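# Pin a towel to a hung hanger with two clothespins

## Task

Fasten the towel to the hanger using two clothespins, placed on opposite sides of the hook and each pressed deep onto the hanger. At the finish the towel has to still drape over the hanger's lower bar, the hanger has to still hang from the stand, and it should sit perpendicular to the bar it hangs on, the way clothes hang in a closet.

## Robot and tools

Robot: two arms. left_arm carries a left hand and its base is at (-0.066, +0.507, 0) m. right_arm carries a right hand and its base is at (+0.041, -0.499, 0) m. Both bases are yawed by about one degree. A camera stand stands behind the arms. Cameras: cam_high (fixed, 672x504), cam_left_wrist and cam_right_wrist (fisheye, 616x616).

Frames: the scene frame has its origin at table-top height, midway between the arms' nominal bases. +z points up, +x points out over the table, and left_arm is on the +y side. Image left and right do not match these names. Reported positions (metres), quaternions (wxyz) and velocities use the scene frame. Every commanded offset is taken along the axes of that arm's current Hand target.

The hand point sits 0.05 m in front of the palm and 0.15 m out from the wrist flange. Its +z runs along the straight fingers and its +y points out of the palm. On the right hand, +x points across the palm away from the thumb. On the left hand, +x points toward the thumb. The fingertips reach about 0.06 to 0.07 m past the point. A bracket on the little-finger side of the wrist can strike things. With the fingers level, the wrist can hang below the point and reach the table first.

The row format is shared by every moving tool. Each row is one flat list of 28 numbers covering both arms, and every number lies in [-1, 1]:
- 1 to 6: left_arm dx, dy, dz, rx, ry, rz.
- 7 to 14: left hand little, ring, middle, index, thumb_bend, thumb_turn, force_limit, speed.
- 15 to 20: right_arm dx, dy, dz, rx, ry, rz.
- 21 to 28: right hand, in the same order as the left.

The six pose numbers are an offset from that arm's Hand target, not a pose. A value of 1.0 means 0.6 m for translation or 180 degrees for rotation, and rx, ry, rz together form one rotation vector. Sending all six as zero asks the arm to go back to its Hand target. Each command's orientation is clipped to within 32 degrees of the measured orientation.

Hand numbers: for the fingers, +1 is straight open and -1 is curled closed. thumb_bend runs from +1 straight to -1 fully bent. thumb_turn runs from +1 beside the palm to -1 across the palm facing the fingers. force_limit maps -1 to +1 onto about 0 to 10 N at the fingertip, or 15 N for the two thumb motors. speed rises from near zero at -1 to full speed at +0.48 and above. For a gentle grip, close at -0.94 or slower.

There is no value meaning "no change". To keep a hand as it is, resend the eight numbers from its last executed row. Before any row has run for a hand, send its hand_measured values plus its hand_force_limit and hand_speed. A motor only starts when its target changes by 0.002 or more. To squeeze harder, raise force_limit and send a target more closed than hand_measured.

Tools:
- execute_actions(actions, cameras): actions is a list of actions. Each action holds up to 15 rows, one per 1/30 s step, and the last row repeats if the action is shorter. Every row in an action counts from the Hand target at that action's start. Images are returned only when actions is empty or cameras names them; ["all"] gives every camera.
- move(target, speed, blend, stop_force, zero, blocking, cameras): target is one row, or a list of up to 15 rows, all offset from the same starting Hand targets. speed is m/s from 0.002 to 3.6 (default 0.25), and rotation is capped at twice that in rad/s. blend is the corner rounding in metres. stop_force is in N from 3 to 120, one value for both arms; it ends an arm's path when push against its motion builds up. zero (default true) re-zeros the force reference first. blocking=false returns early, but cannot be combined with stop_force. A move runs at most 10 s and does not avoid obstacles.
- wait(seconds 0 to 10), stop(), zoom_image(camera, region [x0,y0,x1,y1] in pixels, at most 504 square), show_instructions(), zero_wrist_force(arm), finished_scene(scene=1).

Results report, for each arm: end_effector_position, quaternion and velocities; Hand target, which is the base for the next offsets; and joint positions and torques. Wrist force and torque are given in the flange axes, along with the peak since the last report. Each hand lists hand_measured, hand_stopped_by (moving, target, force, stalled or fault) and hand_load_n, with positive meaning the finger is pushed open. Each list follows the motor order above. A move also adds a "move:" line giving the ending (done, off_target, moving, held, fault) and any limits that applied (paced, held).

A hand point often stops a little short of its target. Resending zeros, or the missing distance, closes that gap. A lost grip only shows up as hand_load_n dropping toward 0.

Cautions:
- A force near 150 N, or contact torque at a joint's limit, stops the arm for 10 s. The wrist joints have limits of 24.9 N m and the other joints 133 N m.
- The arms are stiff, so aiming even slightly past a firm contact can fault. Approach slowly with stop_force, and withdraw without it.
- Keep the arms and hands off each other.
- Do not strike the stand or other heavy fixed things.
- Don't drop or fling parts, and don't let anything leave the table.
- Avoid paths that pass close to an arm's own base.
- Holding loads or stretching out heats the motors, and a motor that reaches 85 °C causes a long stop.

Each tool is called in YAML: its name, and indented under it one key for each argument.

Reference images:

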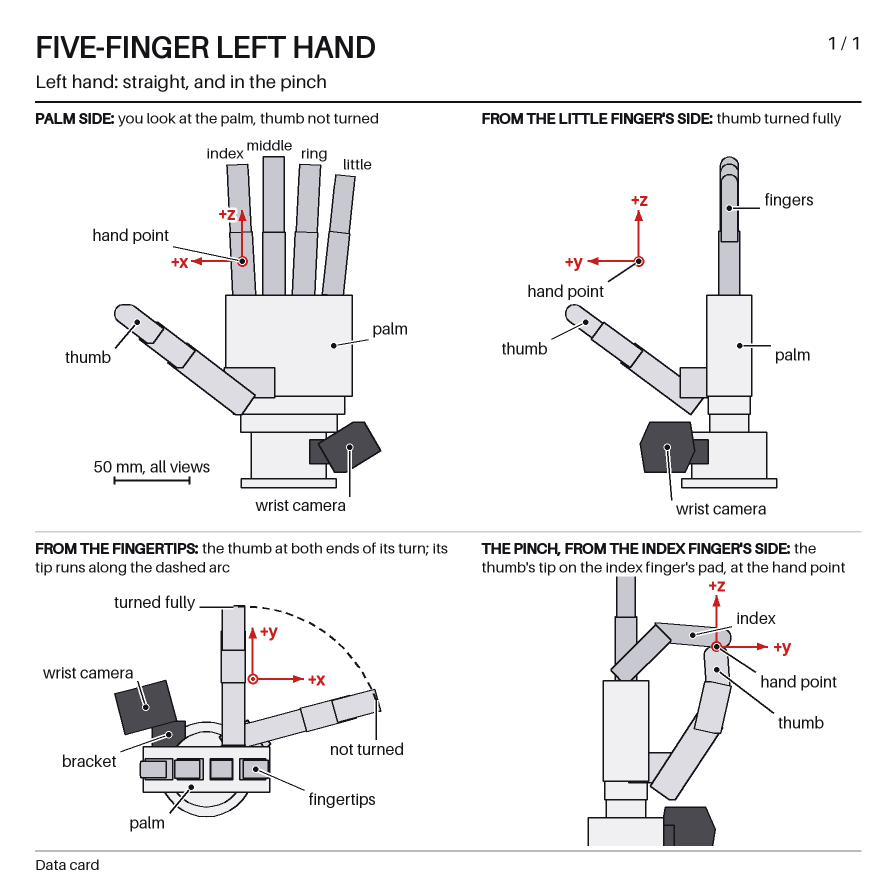

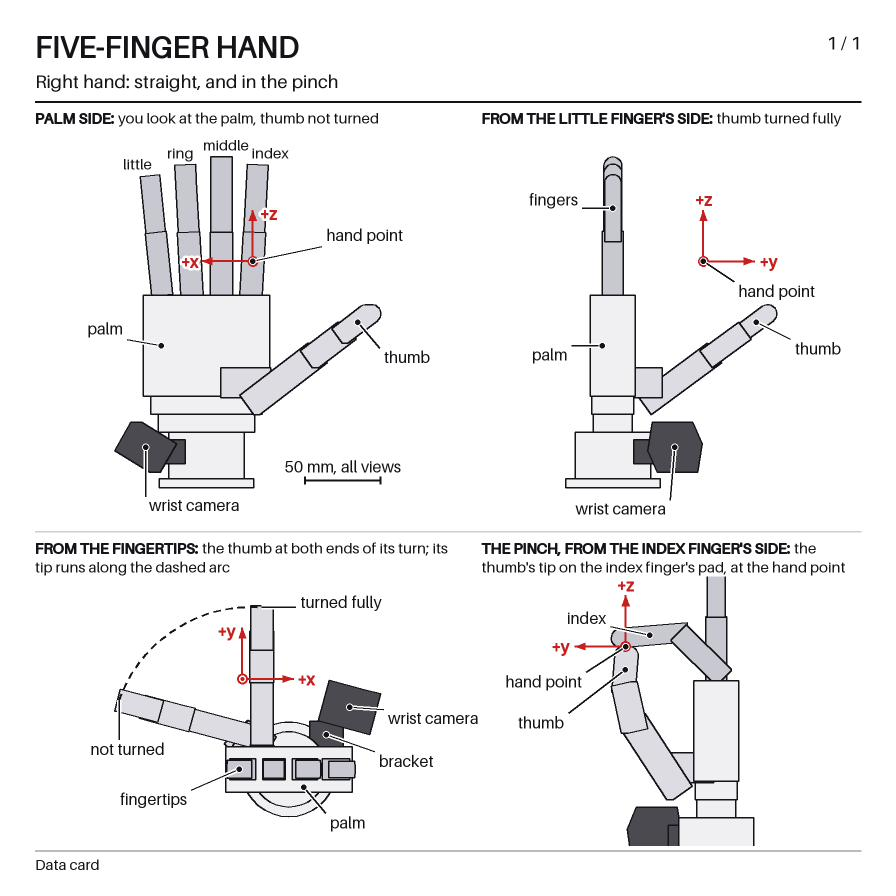

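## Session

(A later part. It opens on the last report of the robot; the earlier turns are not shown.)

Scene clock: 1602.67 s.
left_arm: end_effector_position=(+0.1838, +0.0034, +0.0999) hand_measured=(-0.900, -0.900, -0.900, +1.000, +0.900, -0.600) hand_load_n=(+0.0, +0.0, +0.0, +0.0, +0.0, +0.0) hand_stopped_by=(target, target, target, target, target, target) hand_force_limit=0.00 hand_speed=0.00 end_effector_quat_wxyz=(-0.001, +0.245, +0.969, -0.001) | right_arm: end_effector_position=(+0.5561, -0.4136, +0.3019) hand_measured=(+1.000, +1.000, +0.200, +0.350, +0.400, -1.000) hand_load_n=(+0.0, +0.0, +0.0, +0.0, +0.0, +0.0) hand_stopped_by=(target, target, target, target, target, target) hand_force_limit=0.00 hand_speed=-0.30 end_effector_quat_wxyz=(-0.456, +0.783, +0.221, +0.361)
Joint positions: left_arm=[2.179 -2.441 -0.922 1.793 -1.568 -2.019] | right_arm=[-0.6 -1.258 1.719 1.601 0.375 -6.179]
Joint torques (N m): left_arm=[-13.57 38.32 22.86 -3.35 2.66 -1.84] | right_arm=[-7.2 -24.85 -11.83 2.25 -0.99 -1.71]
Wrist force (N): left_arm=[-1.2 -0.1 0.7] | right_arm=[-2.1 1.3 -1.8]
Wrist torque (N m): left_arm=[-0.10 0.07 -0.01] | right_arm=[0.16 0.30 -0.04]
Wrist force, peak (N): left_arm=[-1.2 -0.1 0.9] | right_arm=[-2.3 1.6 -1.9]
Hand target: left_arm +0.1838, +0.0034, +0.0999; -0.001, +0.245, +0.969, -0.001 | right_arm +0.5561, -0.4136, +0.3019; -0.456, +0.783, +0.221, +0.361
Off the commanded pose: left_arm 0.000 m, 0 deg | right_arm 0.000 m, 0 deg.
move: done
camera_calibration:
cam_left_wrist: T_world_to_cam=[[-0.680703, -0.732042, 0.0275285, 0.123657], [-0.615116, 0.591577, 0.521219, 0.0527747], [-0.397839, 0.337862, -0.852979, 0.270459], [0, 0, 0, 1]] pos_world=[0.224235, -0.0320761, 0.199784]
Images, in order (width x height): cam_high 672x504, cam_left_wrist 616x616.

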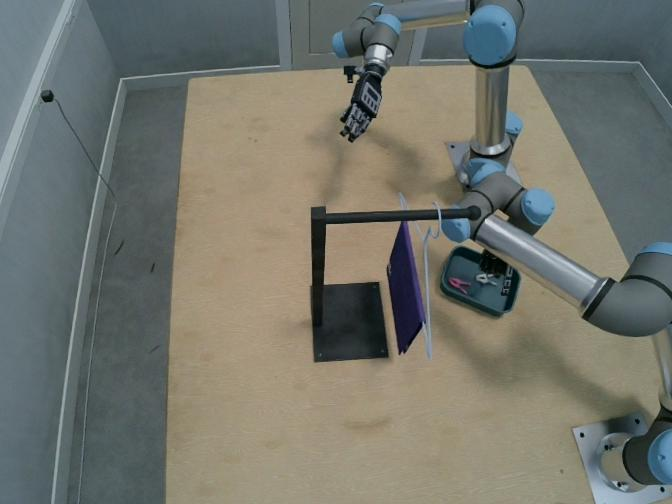

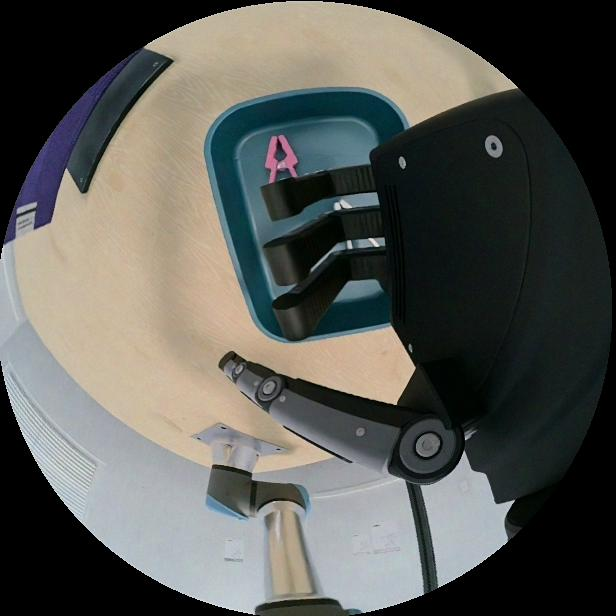

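move:
  target: [0,0,0.0455,0,0,0,-0.9,-0.9,-0.9,1,0.9,-0.6,0,0,0,0,0,0,0,0,1,1,0.2,0.35,0.4,-1,0,-0.3]
  speed: 0.05
  stop_force: 4
  cameras: ["cam_high"]

zoom_image:
  camera: "cam_high"
  region: [436, 236, 526, 316]

Scene clock: 1610.93 s.
left_arm: end_effector_position=(+0.1837, +0.0034, +0.0726) hand_measured=(-0.900, -0.900, -0.900, +1.000, +0.900, -0.600) hand_load_n=(+0.0, +0.0, +0.0, +0.0, +0.0, +0.0) hand_stopped_by=(target, target, target, target, target, target) hand_force_limit=0.00 hand_speed=0.00 end_effector_quat_wxyz=(-0.001, +0.245, +0.969, -0.001) | right_arm: end_effector_position=(+0.5561, -0.4136, +0.3019) hand_measured=(+1.000, +1.000, +0.200, +0.350, +0.400, -1.000) hand_load_n=(+0.0, +0.0, +0.0, +0.0, +0.0, +0.0) hand_stopped_by=(target, target, target, target, target, target) hand_force_limit=0.00 hand_speed=-0.30 end_effector_quat_wxyz=(-0.456, +0.783, +0.221, +0.361)
Joint positions: left_arm=[2.178 -2.461 -0.957 1.847 -1.568 -2.019] | right_arm=[-0.6 -1.258 1.719 1.601 0.375 -6.179]
Joint torques (N m): left_arm=[-13.58 36.6 3.52 -1.25 2.32 -1.82] | right_arm=[-8.03 -24.38 -10.68 2.26 -1.13 -1.62]
Wrist force (N): left_arm=[-1.0 0.1 0.6] | right_arm=[-2.2 1.4 -1.7]
Wrist torque (N m): left_arm=[-0.05 0.04 0.01] | right_arm=[0.17 0.31 -0.04]
Wrist force, peak (N): left_arm=[-1.1 -0.1 1.2] | right_arm=[-2.4 1.5 -1.9]
Hand target: left_arm +0.1837, +0.0034, +0.0726; -0.001, +0.245, +0.969, -0.001 | right_arm +0.5561, -0.4136, +0.3019; -0.456, +0.783, +0.221, +0.361
Off the commanded pose: left_arm 0.000 m, 0 deg | right_arm 0.000 m, 0 deg.
move: done
Images, in order (width x height): cam_high 672x504.

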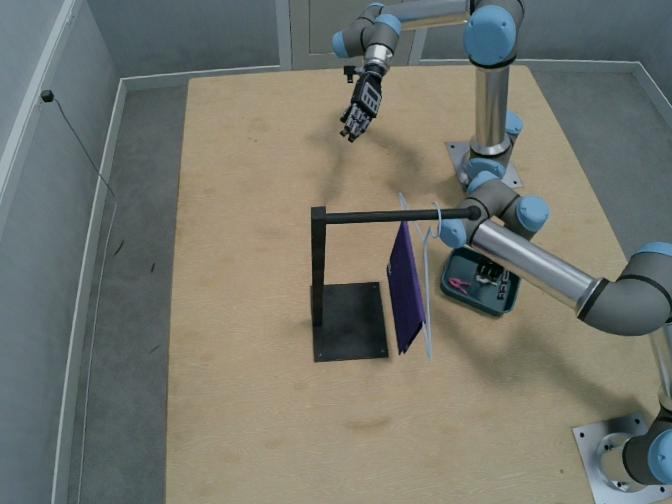

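Scaled by 5.600 from the camera's 672x504 image, which has a finer 960x720 frame.

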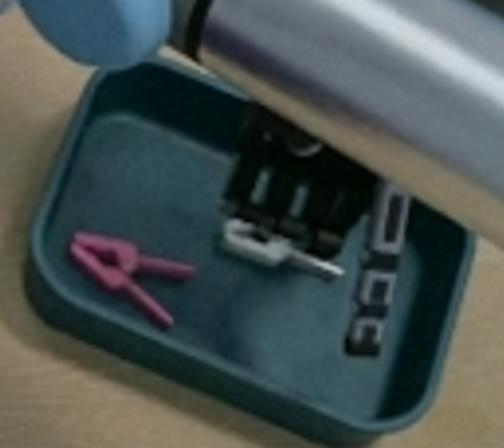

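move:
  target: [0.0041,0.0332,0,0,0,0,-0.9,-0.9,-0.9,1,0.9,-0.6,0,0,0,0,0,0,0,0,1,1,0.2,0.35,0.4,-1,0,-0.3]
  speed: 0.05
  cameras: ["cam_high"]

zoom_image:
  camera: "cam_high"
  region: [436, 236, 526, 316]

Scene clock: 1617.03 s.
left_arm: end_effector_position=(+0.1910, +0.0220, +0.0725) hand_measured=(-0.900, -0.900, -0.900, +1.000, +0.900, -0.600) hand_load_n=(+0.0, +0.0, +0.0, +0.0, +0.0, +0.0) hand_stopped_by=(target, target, target, target, target, target) hand_force_limit=0.00 hand_speed=0.00 end_effector_quat_wxyz=(-0.001, +0.245, +0.969, -0.001) | right_arm: end_effector_position=(+0.5561, -0.4136, +0.3019) hand_measured=(+1.000, +1.000, +0.200, +0.350, +0.400, -1.000) hand_load_n=(+0.0, +0.0, +0.0, +0.0, +0.5, +0.0) hand_stopped_by=(target, target, target, target, target, target) hand_force_limit=0.00 hand_speed=-0.30 end_effector_quat_wxyz=(-0.456, +0.783, +0.221, +0.361)
Joint positions: left_arm=[2.207 -2.422 -1.029 1.881 -1.568 -1.991] | right_arm=[-0.6 -1.258 1.719 1.601 0.375 -6.179]
Joint torques (N m): left_arm=[9.91 63.03 5.64 -0.87 -1.51 2.18] | right_arm=[-7.45 -25.44 -11.15 2.39 -1.05 -1.66]
Wrist force (N): left_arm=[-1.2 0.0 0.5] | right_arm=[-2.2 1.4 -1.9]
Wrist torque (N m): left_arm=[-0.06 0.07 -0.01] | right_arm=[0.18 0.31 -0.03]
Wrist force, peak (N): left_arm=[-1.3 0.0 0.8] | right_arm=[-2.4 1.5 -1.9]
Hand target: left_arm +0.1910, +0.0221, +0.0725; -0.001, +0.245, +0.969, -0.001 | right_arm +0.5561, -0.4136, +0.3019; -0.456, +0.783, +0.221, +0.361
Off the commanded pose: left_arm 0.000 m, 0 deg | right_arm 0.000 m, 0 deg.
move: done
Images, in order (width x height): cam_high 672x504.

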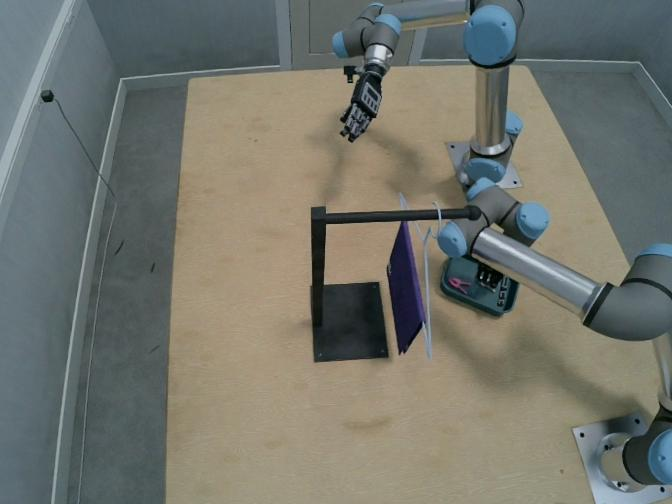

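Scaled by 5.600 from the camera's 672x504 image, which has a finer 960x720 frame.

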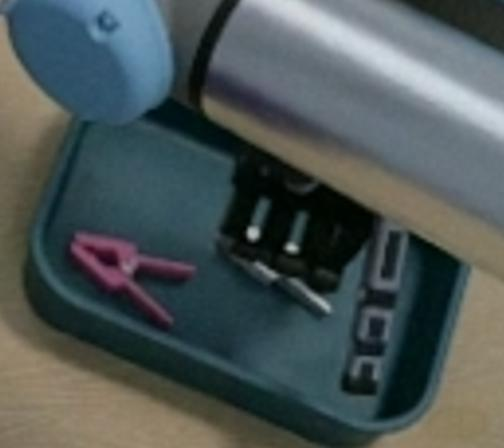

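move:
  target:
    - [0.0015,0.0116,0,0,0,0,-0.9,-0.9,-0.9,1,0.9,-0.6,0,0,0,0,0,0,0,0,1,1,0.2,0.35,0.4,-1,0,-0.3]
    - [0.0015,0.0116,-0.06,0,0,0,-0.9,-0.9,-0.9,1,0.9,-0.6,0,0,0,0,0,0,0,0,1,1,0.2,0.35,0.4,-1,0,-0.3]
    - [0.0015,-0.12,-0.2,0,0,0,-0.9,-0.9,-0.9,1,0.9,-0.6,0,0,0,0,0,0,0,0,1,1,0.2,0.35,0.4,-1,0,-0.3]
  speed: 0.1
  cameras: ["cam_high", "cam_left_wrist"]

zoom_image:
  camera: "cam_high"
  region: [436, 236, 526, 316]

Scene clock: 1625.87 s.
left_arm: end_effector_position=(+0.1563, -0.0406, +0.1928) hand_measured=(-0.900, -0.900, -0.900, +1.000, +0.900, -0.600) hand_load_n=(+0.0, +0.0, +0.0, +0.0, -0.5, +0.0) hand_stopped_by=(target, target, target, target, target, target) hand_force_limit=0.00 hand_speed=0.00 end_effector_quat_wxyz=(-0.001, +0.245, +0.969, -0.001) | right_arm: end_effector_position=(+0.5561, -0.4136, +0.3019) hand_measured=(+1.000, +1.000, +0.200, +0.350, +0.400, -1.000) hand_load_n=(+0.0, +0.0, +0.0, +0.0, +0.0, +0.5) hand_stopped_by=(target, target, target, target, target, target) hand_force_limit=0.00 hand_speed=-0.30 end_effector_quat_wxyz=(-0.456, +0.783, +0.221, +0.361)
Joint positions: left_arm=[2.103 -2.533 -0.513 1.476 -1.568 -2.095] | right_arm=[-0.6 -1.258 1.719 1.601 0.375 -6.179]
Joint torques (N m): left_arm=[-13.21 39.8 28.48 -4.05 -3.09 -2.04] | right_arm=[-7.4 -25.82 -11.44 2.11 -1.27 -1.65]
Wrist force (N): left_arm=[-1.0 0.1 0.6] | right_arm=[-2.1 1.4 -1.7]
Wrist torque (N m): left_arm=[-0.07 0.03 0.16] | right_arm=[0.18 0.31 -0.04]
Wrist force, peak (N): left_arm=[-1.4 0.9 0.6] | right_arm=[-2.2 1.6 -2.0]
Hand target: left_arm +0.1563, -0.0406, +0.1928; -0.001, +0.245, +0.969, -0.001 | right_arm +0.5561, -0.4136, +0.3019; -0.456, +0.783, +0.221, +0.361
Off the commanded pose: left_arm 0.000 m, 0 deg | right_arm 0.000 m, 0 deg.
move: done
camera_calibration:
cam_left_wrist: T_world_to_cam=[[-0.680704, -0.732041, 0.0275295, 0.0701728], [-0.615115, 0.591578, 0.521218, 0.0135192], [-0.397839, 0.337862, -0.852979, 0.35354], [0, 0, 0, 1]] pos_world=[0.196735, -0.0760761, 0.292584]
Images, in order (width x height): cam_high 672x504, cam_left_wrist 616x616.

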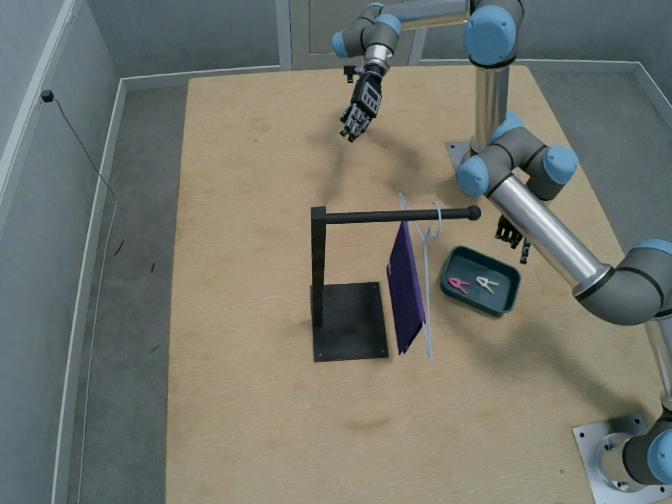

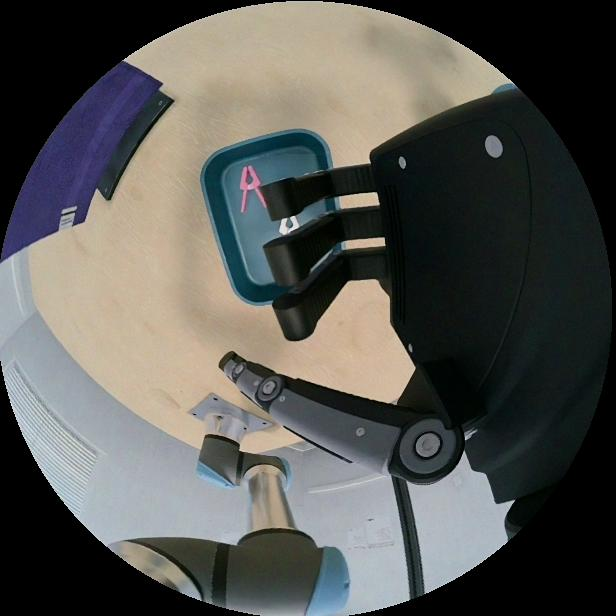

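Scaled by 5.600 from the camera's 672x504 image, which has a finer 960x720 frame.

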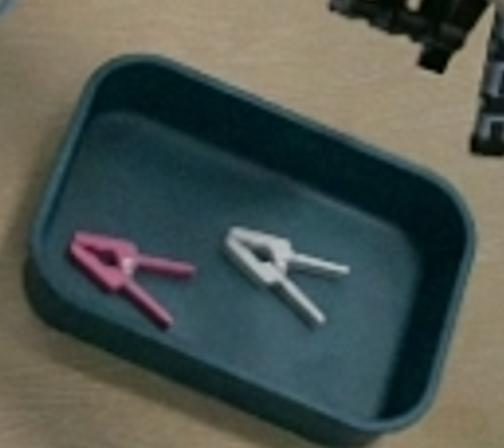

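move:
  target:
    - [0.0173,0.0065,0.05,0.2988,-0.2293,0.1867,1,1,1,0.05,0.9,-0.45,0,0,0,0,0,0,0,0,1,1,0.2,0.35,0.4,-1,0,-0.3]
    - [0.0173,0.0065,0.213,0.2988,-0.2293,0.1867,1,1,1,0.05,0.9,-0.45,0,0,0,0,0,0,0,0,1,1,0.2,0.35,0.4,-1,0,-0.3]
  speed: 0.3
  cameras: ["cam_high", "cam_left_wrist"]

zoom_image:
  camera: "cam_left_wrist"
  region: [180, 200, 380, 400]

Scene clock: 1654.20 s.
left_arm: end_effector_position=(+0.1487, -0.0325, +0.0650) hand_measured=(+1.000, +1.000, +1.000, +0.050, +0.900, -0.450) hand_load_n=(+0.0, +0.0, +0.0, +0.0, +0.0, +0.0) hand_stopped_by=(target, target, target, target, target, target) hand_force_limit=0.00 hand_speed=0.00 end_effector_quat_wxyz=(+0.217, +0.457, +0.699, -0.506) | right_arm: end_effector_position=(+0.5561, -0.4136, +0.3019) hand_measured=(+1.000, +1.000, +0.200, +0.350, +0.400, -1.000) hand_load_n=(+0.0, +0.0, +0.0, +0.0, +0.0, +0.0) hand_stopped_by=(target, target, target, target, target, target) hand_force_limit=0.00 hand_speed=-0.30 end_effector_quat_wxyz=(-0.456, +0.783, +0.221, +0.361)
Joint positions: left_arm=[2.479 -1.943 -1.952 3.137 -0.61 -1.498] | right_arm=[-0.6 -1.258 1.719 1.601 0.375 -6.179]
Joint torques (N m): left_arm=[-13.07 16.75 0.58 0.4 -2.05 -2.12] | right_arm=[-8.61 -25.72 -10.98 2.01 -1.13 -1.62]
Wrist force (N): left_arm=[0.5 1.3 0.3] | right_arm=[-2.1 1.4 -1.8]
Wrist torque (N m): left_arm=[0.02 -0.07 0.20] | right_arm=[0.18 0.30 -0.03]
Wrist force, peak (N): left_arm=[1.5 2.4 0.6] | right_arm=[-2.4 1.3 -2.0]
Hand target: left_arm +0.1487, -0.0325, +0.0650; +0.217, +0.457, +0.699, -0.506 | right_arm +0.5561, -0.4136, +0.3019; -0.456, +0.783, +0.221, +0.361
Off the commanded pose: left_arm 0.000 m, 0 deg | right_arm 0.000 m, 0 deg.
move: done
camera_calibration:
cam_left_wrist: T_world_to_cam=[[-0.948971, 0.0591158, 0.309774, 0.121716], [-0.124474, 0.832311, -0.540152, 0.074513], [-0.28976, -0.551148, -0.78248, 0.189334], [0, 0, 0, 1]] pos_world=[0.179641, 0.0351375, 0.150694]
Images, in order (width x height): cam_high 672x504, cam_left_wrist 616x616.

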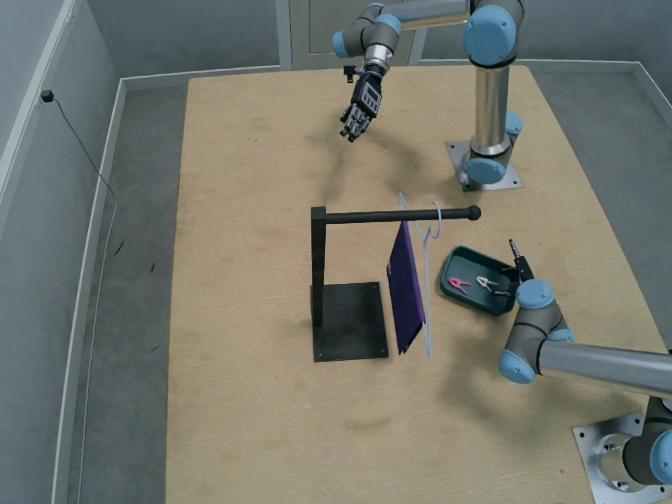

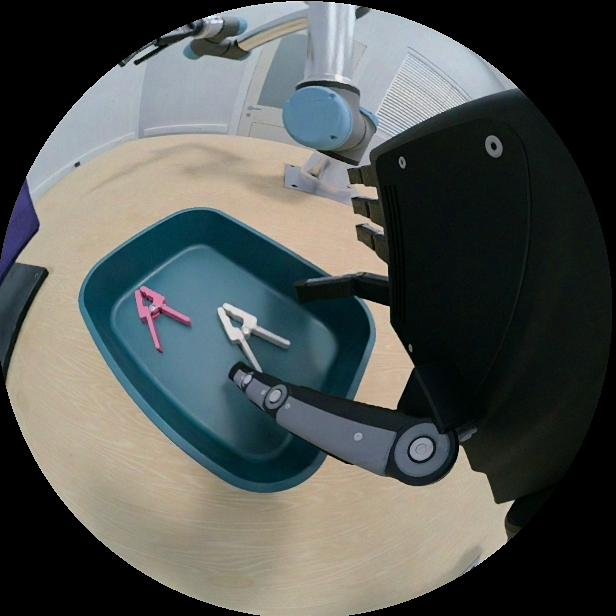

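Scaled by 2.520 from the camera's 616x616 image, which has a finer 880x880 frame.

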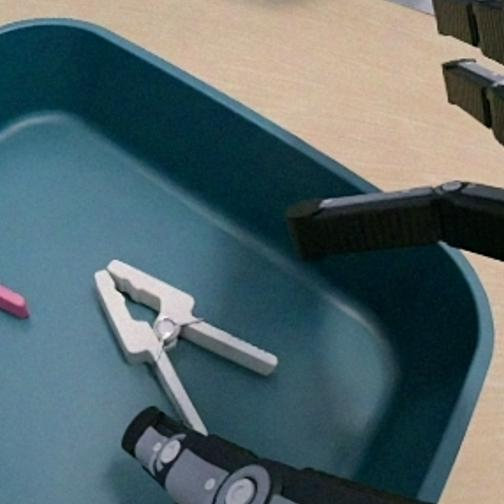

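move:
  target: [0.0471,0.0331,0.0245,0,0,0,1,1,1,0.05,0.9,-0.45,0,0,0,0,0,0,0,0,1,1,0.2,0.35,0.4,-1,0,-0.3]
  speed: 0.06
  stop_force: 4
  cameras: ["cam_left_wrist"]

zoom_image:
  camera: "cam_left_wrist"
  region: [180, 200, 380, 400]

Scene clock: 1662.47 s.
left_arm: end_effector_position=(+0.1495, -0.0325, +0.0302) hand_measured=(+1.000, +1.000, +1.000, +0.050, +0.900, -0.450) hand_load_n=(+0.0, +0.0, +0.0, +0.0, -0.5, -2.5) hand_stopped_by=(target, target, target, target, target, target) hand_force_limit=0.00 hand_speed=0.00 end_effector_quat_wxyz=(+0.217, +0.457, +0.699, -0.506) | right_arm: end_effector_position=(+0.5561, -0.4136, +0.3019) hand_measured=(+1.000, +1.000, +0.200, +0.350, +0.400, -1.000) hand_load_n=(-0.5, +0.0, +0.0, +0.0, +0.0, +0.0) hand_stopped_by=(target, target, target, target, target, target) hand_force_limit=0.00 hand_speed=-0.30 end_effector_quat_wxyz=(-0.456, +0.783, +0.221, +0.361)
Joint positions: left_arm=[2.48 -2.008 -1.975 3.224 -0.609 -1.496] | right_arm=[-0.6 -1.258 1.719 1.601 0.375 -6.179]
Joint torques (N m): left_arm=[10.05 42.71 24.3 -2.96 -2.05 0.95] | right_arm=[-7.81 -27.02 -11.16 2.04 -1.15 -1.63]
Wrist force (N): left_arm=[-1.5 -0.3 -0.8] | right_arm=[-2.0 1.5 -1.8]
Wrist torque (N m): left_arm=[-0.10 -0.01 0.10] | right_arm=[0.18 0.29 -0.02]
Wrist force, peak (N): left_arm=[-3.8 -6.8 -5.3] | right_arm=[-2.2 1.4 -2.0]
Hand target: left_arm +0.1495, -0.0325, +0.0302; +0.217, +0.457, +0.699, -0.506 (not the last commanded pose) | right_arm +0.5561, -0.4136, +0.3019; -0.456, +0.783, +0.221, +0.361
Off the commanded pose: left_arm 0.003 m, 0 deg | right_arm 0.000 m, 0 deg.
move: contact (left_arm)
camera_calibration:
cam_left_wrist: T_world_to_cam=[[-0.948939, 0.0590971, 0.309873, 0.133238], [-0.124476, 0.832443, -0.539948, 0.0557867], [-0.289861, -0.55095, -0.782582, 0.162359], [0, 0, 0, 1]] pos_world=[0.180441, 0.0351385, 0.115894]
Images, in order (width x height): cam_left_wrist 616x616.

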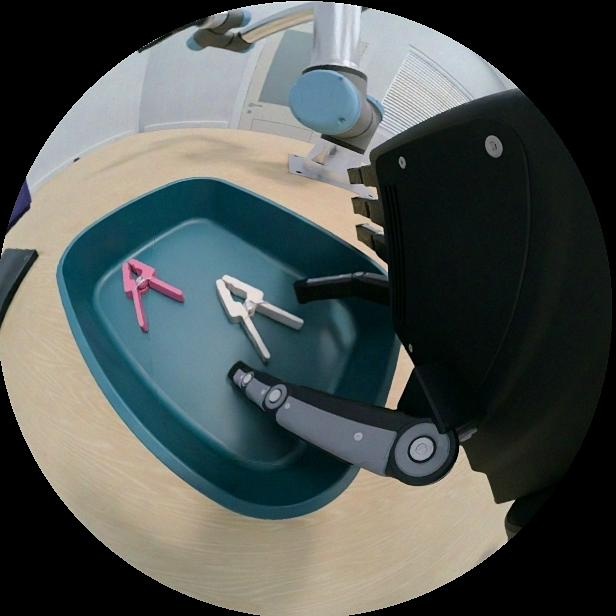

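Scaled by 2.520 from the camera's 616x616 image, which has a finer 880x880 frame.

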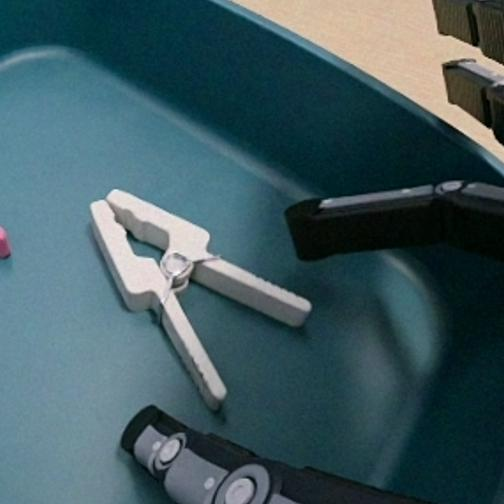

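move:
  target: [-0.0051,0.0002,-0.0072,0,0,0,1,1,1,0.1,0.7,-0.45,0,0,0,0,0,0,0,0,1,1,0.2,0.35,0.4,-1,0,-0.3]
  speed: 0.06

move:
  target: [0.0085,0.0059,0.0044,0,0,0,1,1,1,0.1,0.7,-0.45,0,0,0,0,0,0,0,0,1,1,0.2,0.35,0.4,-1,0,-0.3]
  speed: 0.03
  stop_force: 4
  cameras: ["cam_left_wrist"]

zoom_image:
  camera: "cam_left_wrist"
  region: [180, 200, 380, 400]

Scene clock: 1675.53 s.
left_arm: end_effector_position=(+0.1518, -0.0299, +0.0342) hand_measured=(+1.000, +1.000, +1.000, +0.100, +0.700, -0.450) hand_load_n=(+0.0, +0.0, +0.0, +0.0, +0.0, +0.0) hand_stopped_by=(target, target, target, target, target, target) hand_force_limit=0.00 hand_speed=0.00 end_effector_quat_wxyz=(+0.217, +0.457, +0.699, -0.506) | right_arm: end_effector_position=(+0.5561, -0.4136, +0.3019) hand_measured=(+1.000, +1.000, +0.200, +0.350, +0.400, -1.000) hand_load_n=(+0.0, +0.0, +0.0, +0.0, +0.0, +0.0) hand_stopped_by=(target, target, target, target, target, target) hand_force_limit=0.00 hand_speed=-0.30 end_effector_quat_wxyz=(-0.456, +0.783, +0.221, +0.361)
Joint positions: left_arm=[2.489 -2.001 -1.974 3.206 -0.602 -1.485] | right_arm=[-0.6 -1.258 1.719 1.601 0.375 -6.179]
Joint torques (N m): left_arm=[9.76 43.78 25.43 -2.71 3.71 2.16] | right_arm=[-7.89 -26.12 -10.94 1.84 -1.07 -1.61]
Wrist force (N): left_arm=[0.5 1.2 0.2] | right_arm=[-2.2 1.3 -1.8]
Wrist torque (N m): left_arm=[0.01 -0.07 0.02] | right_arm=[0.16 0.32 -0.05]
Wrist force, peak (N): left_arm=[-1.7 -0.5 -0.8] | right_arm=[-2.3 1.4 -1.9]
Hand target: left_arm +0.1518, -0.0298, +0.0342; +0.217, +0.457, +0.699, -0.506 | right_arm +0.5561, -0.4136, +0.3019; -0.456, +0.783, +0.221, +0.361
Off the commanded pose: left_arm 0.000 m, 0 deg | right_arm 0.000 m, 0 deg.
move: done

Scene clock: 1676.83 s.
left_arm: end_effector_position=(+0.1519, -0.0298, +0.0275) hand_measured=(+1.000, +1.000, +1.000, +0.100, +0.700, -0.450) hand_load_n=(+0.0, +0.0, +0.0, +0.0, -0.5, -1.5) hand_stopped_by=(target, target, target, target, target, target) hand_force_limit=0.00 hand_speed=0.00 end_effector_quat_wxyz=(+0.217, +0.457, +0.699, -0.506) | right_arm: end_effector_position=(+0.5561, -0.4136, +0.3019) hand_measured=(+1.000, +1.000, +0.200, +0.350, +0.400, -1.000) hand_load_n=(+0.0, +0.0, +0.0, +0.0, +0.0, +0.0) hand_stopped_by=(target, target, target, target, target, target) hand_force_limit=0.00 hand_speed=-0.30 end_effector_quat_wxyz=(-0.456, +0.783, +0.221, +0.361)
Joint positions: left_arm=[2.49 -2.014 -1.978 3.223 -0.602 -1.484] | right_arm=[-0.6 -1.258 1.719 1.601 0.375 -6.179]
Joint torques (N m): left_arm=[10.92 16.46 -2.19 0.13 2.57 0.74] | right_arm=[-6.62 -25.91 -11.67 1.77 -1.28 -1.6]
Wrist force (N): left_arm=[-1.6 -1.4 -1.7] | right_arm=[-2.1 1.3 -1.6]
Wrist torque (N m): left_arm=[-0.15 -0.02 0.05] | right_arm=[0.16 0.30 -0.03]
Wrist force, peak (N): left_arm=[-1.8 -1.5 -1.9] | right_arm=[-2.3 1.6 -1.9]
Hand target: left_arm +0.1519, -0.0298, +0.0275; +0.217, +0.457, +0.699, -0.506 | right_arm +0.5561, -0.4136, +0.3019; -0.456, +0.783, +0.221, +0.361
Off the commanded pose: left_arm 0.000 m, 0 deg | right_arm 0.000 m, 0 deg.
move: done
camera_calibration:
cam_left_wrist: T_world_to_cam=[[-0.948951, 0.0591759, 0.309821, 0.136204], [-0.124386, 0.832438, -0.539977, 0.0524504], [-0.289861, -0.550949, -0.782583, 0.162374], [0, 0, 0, 1]] pos_world=[0.182841, 0.0377383, 0.113194]
Images, in order (width x height): cam_left_wrist 616x616.

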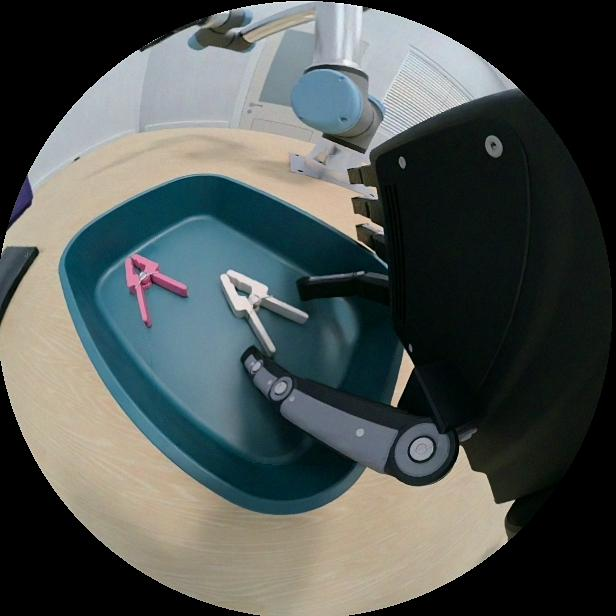

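Scaled by 2.520 from the camera's 616x616 image, which has a finer 880x880 frame.

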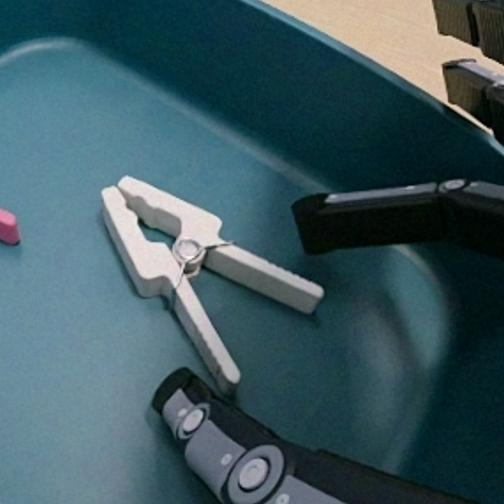

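move:
  target: [0,0,0,0,0,0,1,1,1,-0.08,0.5,-0.45,-0.7,-0.85,0,0,0,0,0,0,1,1,0.2,0.35,0.4,-1,0,-0.3]
  speed: 0.06
  cameras: ["cam_left_wrist"]

zoom_image:
  camera: "cam_left_wrist"
  region: [180, 200, 380, 400]

Scene clock: 1681.43 s.
left_arm: end_effector_position=(+0.1519, -0.0298, +0.0274) hand_measured=(+1.000, +1.000, +1.000, -0.080, +0.552, -0.450) hand_load_n=(+0.0, +0.0, +0.0, +1.0, +2.0, +0.5) hand_stopped_by=(target, target, target, target, force, target) hand_force_limit=-0.70 hand_speed=-0.85 end_effector_quat_wxyz=(+0.217, +0.457, +0.699, -0.506) | right_arm: end_effector_position=(+0.5561, -0.4136, +0.3019) hand_measured=(+1.000, +1.000, +0.200, +0.350, +0.400, -1.000) hand_load_n=(+0.0, +0.0, +0.0, +0.0, +0.0, +0.0) hand_stopped_by=(target, target, target, target, target, target) hand_force_limit=0.00 hand_speed=-0.30 end_effector_quat_wxyz=(-0.456, +0.783, +0.221, +0.361)
Joint positions: left_arm=[2.49 -2.014 -1.978 3.223 -0.602 -1.484] | right_arm=[-0.6 -1.258 1.719 1.601 0.375 -6.179]
Joint torques (N m): left_arm=[8.97 18.03 0.45 -1.17 -1.67 -0.82] | right_arm=[-7.4 -25.84 -11.09 2.16 -1.31 -1.39]
Wrist force (N): left_arm=[-1.5 -0.3 -1.4] | right_arm=[-2.1 1.4 -1.9]
Wrist torque (N m): left_arm=[-0.03 -0.13 0.02] | right_arm=[0.19 0.31 -0.04]
Wrist force, peak (N): left_arm=[-1.7 -1.8 -2.0] | right_arm=[-2.1 1.5 -2.1]
Hand target: left_arm +0.1519, -0.0298, +0.0275; +0.217, +0.457, +0.699, -0.506 | right_arm +0.5561, -0.4136, +0.3019; -0.456, +0.783, +0.221, +0.361
Off the commanded pose: left_arm 0.000 m, 0 deg | right_arm 0.000 m, 0 deg.
move: done
camera_calibration:
cam_left_wrist: T_world_to_cam=[[-0.948939, 0.0590971, 0.309873, 0.136198], [-0.124476, 0.832443, -0.539948, 0.0524632], [-0.289861, -0.55095, -0.782582, 0.162374], [0, 0, 0, 1]] pos_world=[0.182841, 0.0377385, 0.113194]
Images, in order (width x height): cam_left_wrist 616x616.

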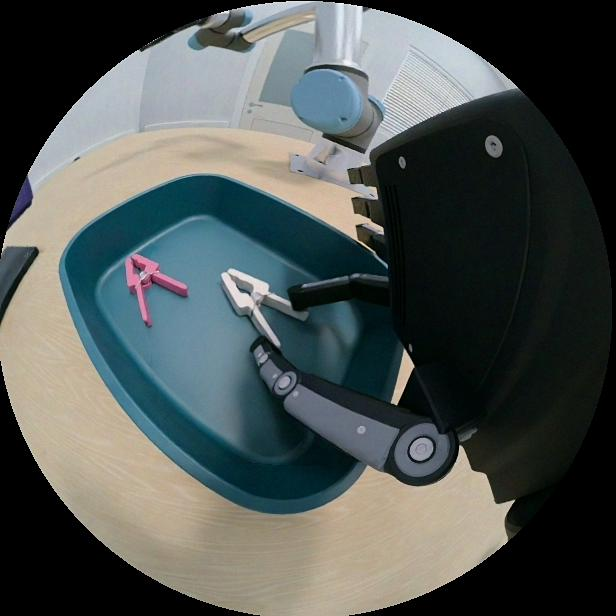

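Scaled by 2.520 from the camera's 616x616 image, which has a finer 880x880 frame.

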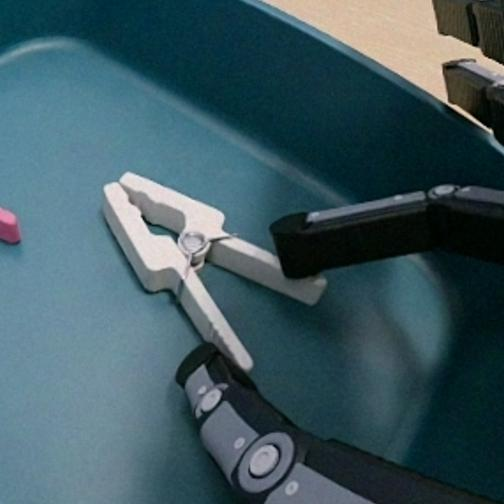

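move:
  target: [0.0026,0.0017,0.0013,0,0,0,1,1,1,-0.08,0.5,-0.45,-0.7,-0.85,0,0,0,0,0,0,1,1,0.2,0.35,0.4,-1,0,-0.3]
  speed: 0.03

move:
  target: [0,0,0,0,0,0,1,1,1,-0.08,0.2,-0.45,0.2,-0.88,0,0,0,0,0,0,1,1,0.2,0.35,0.4,-1,0,-0.3]
  speed: 0.06
  cameras: ["cam_left_wrist"]

zoom_image:
  camera: "cam_left_wrist"
  region: [180, 200, 380, 400]

Scene clock: 1691.20 s.
left_arm: end_effector_position=(+0.1519, -0.0298, +0.0255) hand_measured=(+1.000, +1.000, +1.000, -0.080, +0.552, -0.450) hand_load_n=(+0.0, +0.0, +0.5, -2.0, +3.0, +0.5) hand_stopped_by=(target, target, target, target, force, target) hand_force_limit=-0.70 hand_speed=-0.85 end_effector_quat_wxyz=(+0.217, +0.457, +0.699, -0.506) | right_arm: end_effector_position=(+0.5561, -0.4136, +0.3019) hand_measured=(+1.000, +1.000, +0.200, +0.350, +0.400, -1.000) hand_load_n=(+0.0, +0.0, +0.0, +0.0, +0.0, +0.0) hand_stopped_by=(target, target, target, target, target, target) hand_force_limit=0.00 hand_speed=-0.30 end_effector_quat_wxyz=(-0.456, +0.783, +0.221, +0.361)
Joint positions: left_arm=[2.49 -2.017 -1.979 3.228 -0.602 -1.484] | right_arm=[-0.6 -1.258 1.719 1.601 0.375 -6.179]
Joint torques (N m): left_arm=[6.14 7.53 -5.54 -0.59 -1.12 0.57] | right_arm=[-8.2 -25.05 -11.25 1.85 -1.31 -1.44]
Wrist force (N): left_arm=[-13.0 -10.9 -10.0] | right_arm=[-2.1 1.4 -1.8]
Wrist torque (N m): left_arm=[0.06 -0.54 -0.22] | right_arm=[0.18 0.30 -0.03]
Wrist force, peak (N): left_arm=[-13.0 -10.9 -10.0] | right_arm=[-2.2 1.6 -1.9]
Hand target: left_arm +0.1519, -0.0298, +0.0254; +0.217, +0.457, +0.699, -0.506 | right_arm +0.5561, -0.4136, +0.3019; -0.456, +0.783, +0.221, +0.361
Off the commanded pose: left_arm 0.000 m, 0 deg | right_arm 0.000 m, 0 deg.
move: done

Scene clock: 1693.50 s.
left_arm: end_effector_position=(+0.1519, -0.0298, +0.0254) hand_measured=(+1.000, +1.000, +1.000, -0.080, +0.200, -0.450) hand_load_n=(+0.0, +0.0, +0.5, +0.0, +0.0, +0.0) hand_stopped_by=(target, target, target, target, target, target) hand_force_limit=0.20 hand_speed=-0.88 end_effector_quat_wxyz=(+0.217, +0.457, +0.699, -0.506) | right_arm: end_effector_position=(+0.5561, -0.4136, +0.3019) hand_measured=(+1.000, +1.000, +0.200, +0.350, +0.400, -1.000) hand_load_n=(+0.0, -0.5, +0.0, +0.0, +0.5, +0.5) hand_stopped_by=(target, target, target, target, target, target) hand_force_limit=0.00 hand_speed=-0.30 end_effector_quat_wxyz=(-0.456, +0.783, +0.221, +0.361)
Joint positions: left_arm=[2.49 -2.018 -1.979 3.228 -0.602 -1.484] | right_arm=[-0.6 -1.258 1.719 1.601 0.375 -6.179]
Joint torques (N m): left_arm=[9.62 36.07 7.11 -2.41 1.56 1.83] | right_arm=[-7.5 -26.12 -11.21 1.91 -1.31 -1.55]
Wrist force (N): left_arm=[-8.7 -5.9 -3.1] | right_arm=[-2.2 1.4 -1.8]
Wrist torque (N m): left_arm=[0.22 -0.58 -0.35] | right_arm=[0.18 0.31 -0.04]
Wrist force, peak (N): left_arm=[-14.1 -11.3 -12.5] | right_arm=[-2.2 1.4 -2.0]
Hand target: left_arm +0.1519, -0.0298, +0.0254; +0.217, +0.457, +0.699, -0.506 | right_arm +0.5561, -0.4136, +0.3019; -0.456, +0.783, +0.221, +0.361
Off the commanded pose: left_arm 0.000 m, 0 deg | right_arm 0.000 m, 0 deg.
move: done
camera_calibration:
cam_left_wrist: T_world_to_cam=[[-0.948912, 0.0591498, 0.309947, 0.136733], [-0.124472, 0.83245, -0.539938, 0.0512315], [-0.289953, -0.550934, -0.78256, 0.160771], [0, 0, 0, 1]] pos_world=[0.18274, 0.0378385, 0.111094]
Images, in order (width x height): cam_left_wrist 616x616.

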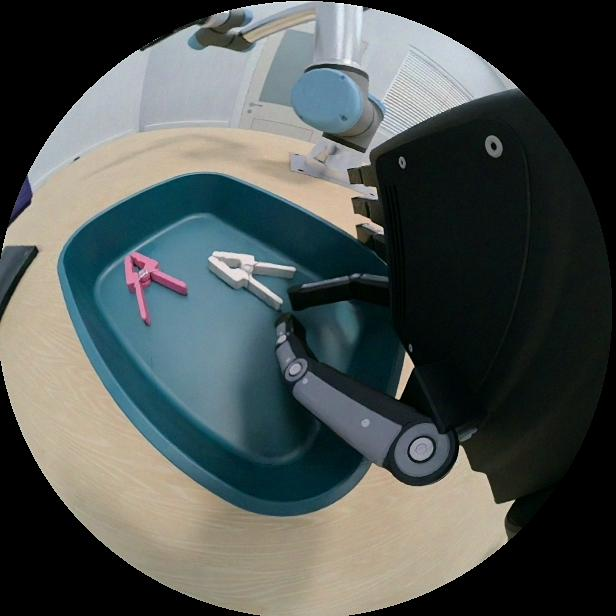

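Scaled by 2.520 from the camera's 616x616 image, which has a finer 880x880 frame.

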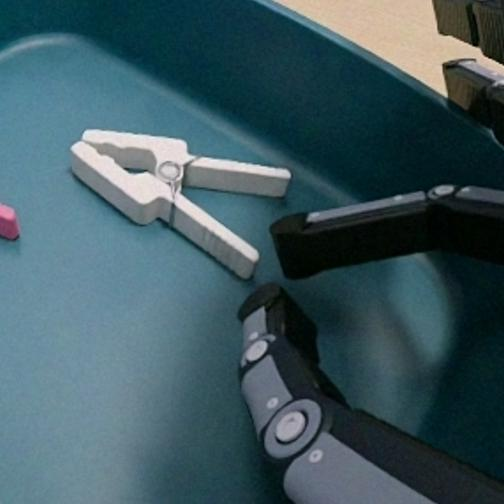

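zoom_image:
  camera: "cam_left_wrist"
  region: [60, 200, 260, 400]

Scaled by 2.520 from the camera's 616x616 image, which has a finer 880x880 frame.

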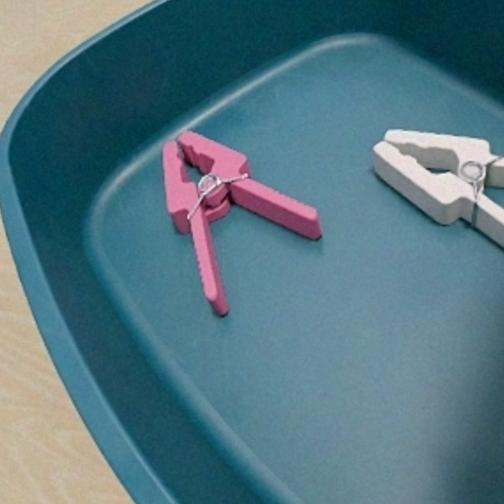

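move:
  target:
    - [-0.0638,-0.0422,-0.033,0,0,0,1,1,1,0,0.62,-0.45,0,0,0,0,0,0,0,0,1,1,0.2,0.35,0.4,-1,0,-0.3]
    - [-0.1245,0.0967,-0.0283,-0.0085,-0.0056,-0.0044,1,1,1,0,0.62,-0.45,0,0,0,0,0,0,0,0,1,1,0.2,0.35,0.4,-1,0,-0.3]
  speed: 0.2
  cameras: ["cam_high", "cam_left_wrist"]

zoom_image:
  camera: "cam_left_wrist"
  region: [180, 200, 380, 400]

Scene clock: 1750.20 s.
left_arm: end_effector_position=(+0.2408, -0.0417, +0.0598) hand_measured=(+1.000, +1.000, +1.000, +0.000, +0.620, -0.450) hand_load_n=(+0.0, +0.0, +0.0, +0.0, +0.0, +0.0) hand_stopped_by=(target, target, target, target, target, target) hand_force_limit=0.00 hand_speed=0.00 end_effector_quat_wxyz=(+0.226, +0.445, +0.706, -0.502) | right_arm: end_effector_position=(+0.5561, -0.4136, +0.3019) hand_measured=(+1.000, +1.000, +0.200, +0.350, +0.400, -1.000) hand_load_n=(+0.0, +0.0, +0.0, +0.0, +0.0, +0.0) hand_stopped_by=(target, target, target, target, target, target) hand_force_limit=0.00 hand_speed=-0.30 end_effector_quat_wxyz=(-0.456, +0.783, +0.221, +0.361)
Joint positions: left_arm=[2.578 -2.082 -1.76 3.016 -0.565 -1.415] | right_arm=[-0.6 -1.258 1.719 1.601 0.375 -6.179]
Joint torques (N m): left_arm=[10.68 21.81 26.43 -2.94 3.99 2.34] | right_arm=[-7.84 -25.96 -11.73 1.78 -1.44 -1.52]
Wrist force (N): left_arm=[0.5 1.4 0.1] | right_arm=[-2.1 1.4 -1.7]
Wrist torque (N m): left_arm=[0.04 -0.09 0.00] | right_arm=[0.18 0.29 -0.02]
Wrist force, peak (N): left_arm=[-8.9 -6.0 -3.2] | right_arm=[-2.3 1.5 -1.9]
Hand target: left_arm +0.2408, -0.0417, +0.0598; +0.226, +0.445, +0.706, -0.502 | right_arm +0.5561, -0.4136, +0.3019; -0.456, +0.783, +0.221, +0.361
Off the commanded pose: left_arm 0.000 m, 0 deg | right_arm 0.000 m, 0 deg.
move: done
camera_calibration:
cam_left_wrist: T_world_to_cam=[[-0.950415, 0.0259974, 0.309895, 0.210179], [-0.153389, 0.827659, -0.539863, 0.0975866], [-0.270522, -0.560629, -0.782632, 0.20194], [0, 0, 0, 1]] pos_world=[0.269355, 0.0269807, 0.145595]
Images, in order (width x height): cam_high 672x504, cam_left_wrist 616x616.

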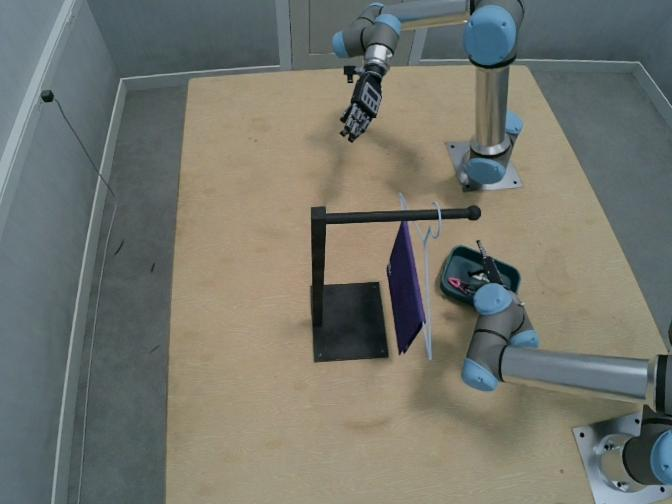

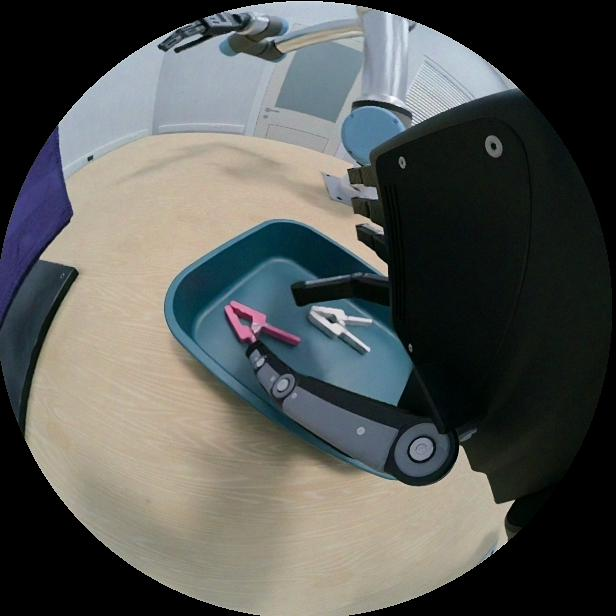

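Scaled by 2.520 from the camera's 616x616 image, which has a finer 880x880 frame.

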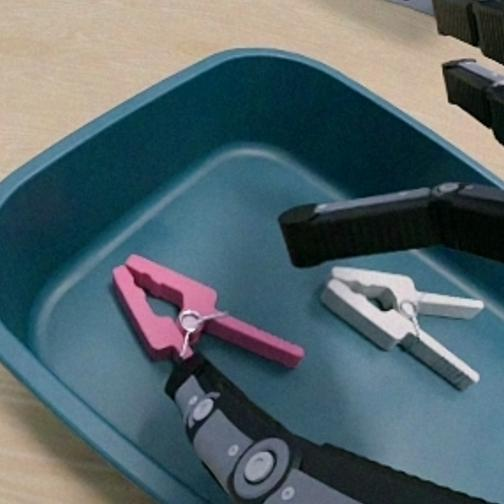

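move:
  target: [0.0368,0.0328,0.0230,0,0,0,1,1,1,0,0.62,-0.45,0,0,0,0,0,0,0,0,1,1,0.2,0.35,0.4,-1,0,-0.3]
  speed: 0.05
  stop_force: 4
  cameras: ["cam_left_wrist"]

zoom_image:
  camera: "cam_left_wrist"
  region: [180, 200, 380, 400]

Scene clock: 1771.40 s.
left_arm: end_effector_position=(+0.2442, -0.0430, +0.0326) hand_measured=(+1.000, +1.000, +1.000, +0.000, +0.620, -0.450) hand_load_n=(+0.0, +0.0, -3.5, +0.0, -1.5, +0.5) hand_stopped_by=(target, target, target, target, target, target) hand_force_limit=0.00 hand_speed=0.00 end_effector_quat_wxyz=(+0.226, +0.445, +0.706, -0.502) | right_arm: end_effector_position=(+0.5561, -0.4136, +0.3019) hand_measured=(+1.000, +1.000, +0.200, +0.350, +0.400, -1.000) hand_load_n=(+0.0, +0.0, +0.0, +0.0, +0.5, +0.0) hand_stopped_by=(target, target, target, target, target, target) hand_force_limit=0.00 hand_speed=-0.30 end_effector_quat_wxyz=(-0.456, +0.783, +0.221, +0.361)
Joint positions: left_arm=[2.579 -2.132 -1.766 3.071 -0.564 -1.413] | right_arm=[-0.6 -1.258 1.719 1.601 0.375 -6.179]
Joint torques (N m): left_arm=[-11.63 51.05 26.8 -2.64 -1.53 -1.21] | right_arm=[-6.59 -27.32 -11.58 1.85 -1.25 -1.37]
Wrist force (N): left_arm=[1.4 1.8 0.6] | right_arm=[-2.1 1.3 -1.6]
Wrist torque (N m): left_arm=[0.00 -0.07 0.04] | right_arm=[0.16 0.29 -0.03]
Wrist force, peak (N): left_arm=[-4.8 -5.1 -2.6] | right_arm=[-2.2 1.6 -2.0]
Hand target: left_arm +0.2441, -0.0431, +0.0326; +0.226, +0.445, +0.706, -0.502 (not the last commanded pose) | right_arm +0.5561, -0.4136, +0.3019; -0.456, +0.783, +0.221, +0.361
Off the commanded pose: left_arm 0.005 m, 0 deg | right_arm 0.000 m, 0 deg.
move: contact (left_arm)
camera_calibration:
cam_left_wrist: T_world_to_cam=[[-0.950384, 0.0260267, 0.309987, 0.221855], [-0.153392, 0.827714, -0.539777, 0.0845715], [-0.27063, -0.560546, -0.782655, 0.180817], [0, 0, 0, 1]] pos_world=[0.272755, 0.025581, 0.118395]
Images, in order (width x height): cam_left_wrist 616x616.

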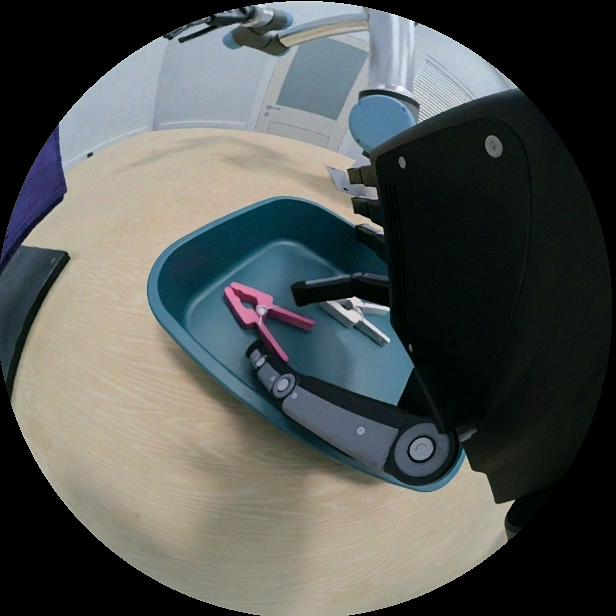

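Scaled by 2.520 from the camera's 616x616 image, which has a finer 880x880 frame.

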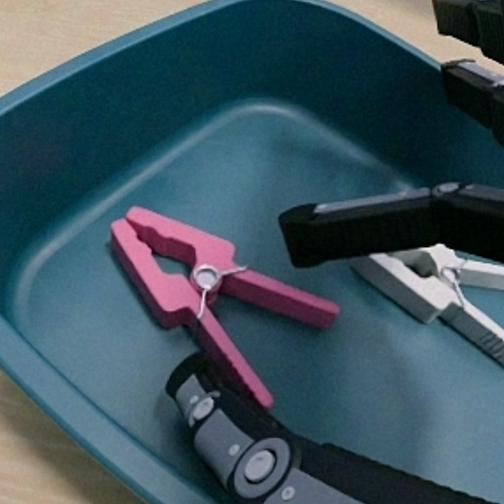

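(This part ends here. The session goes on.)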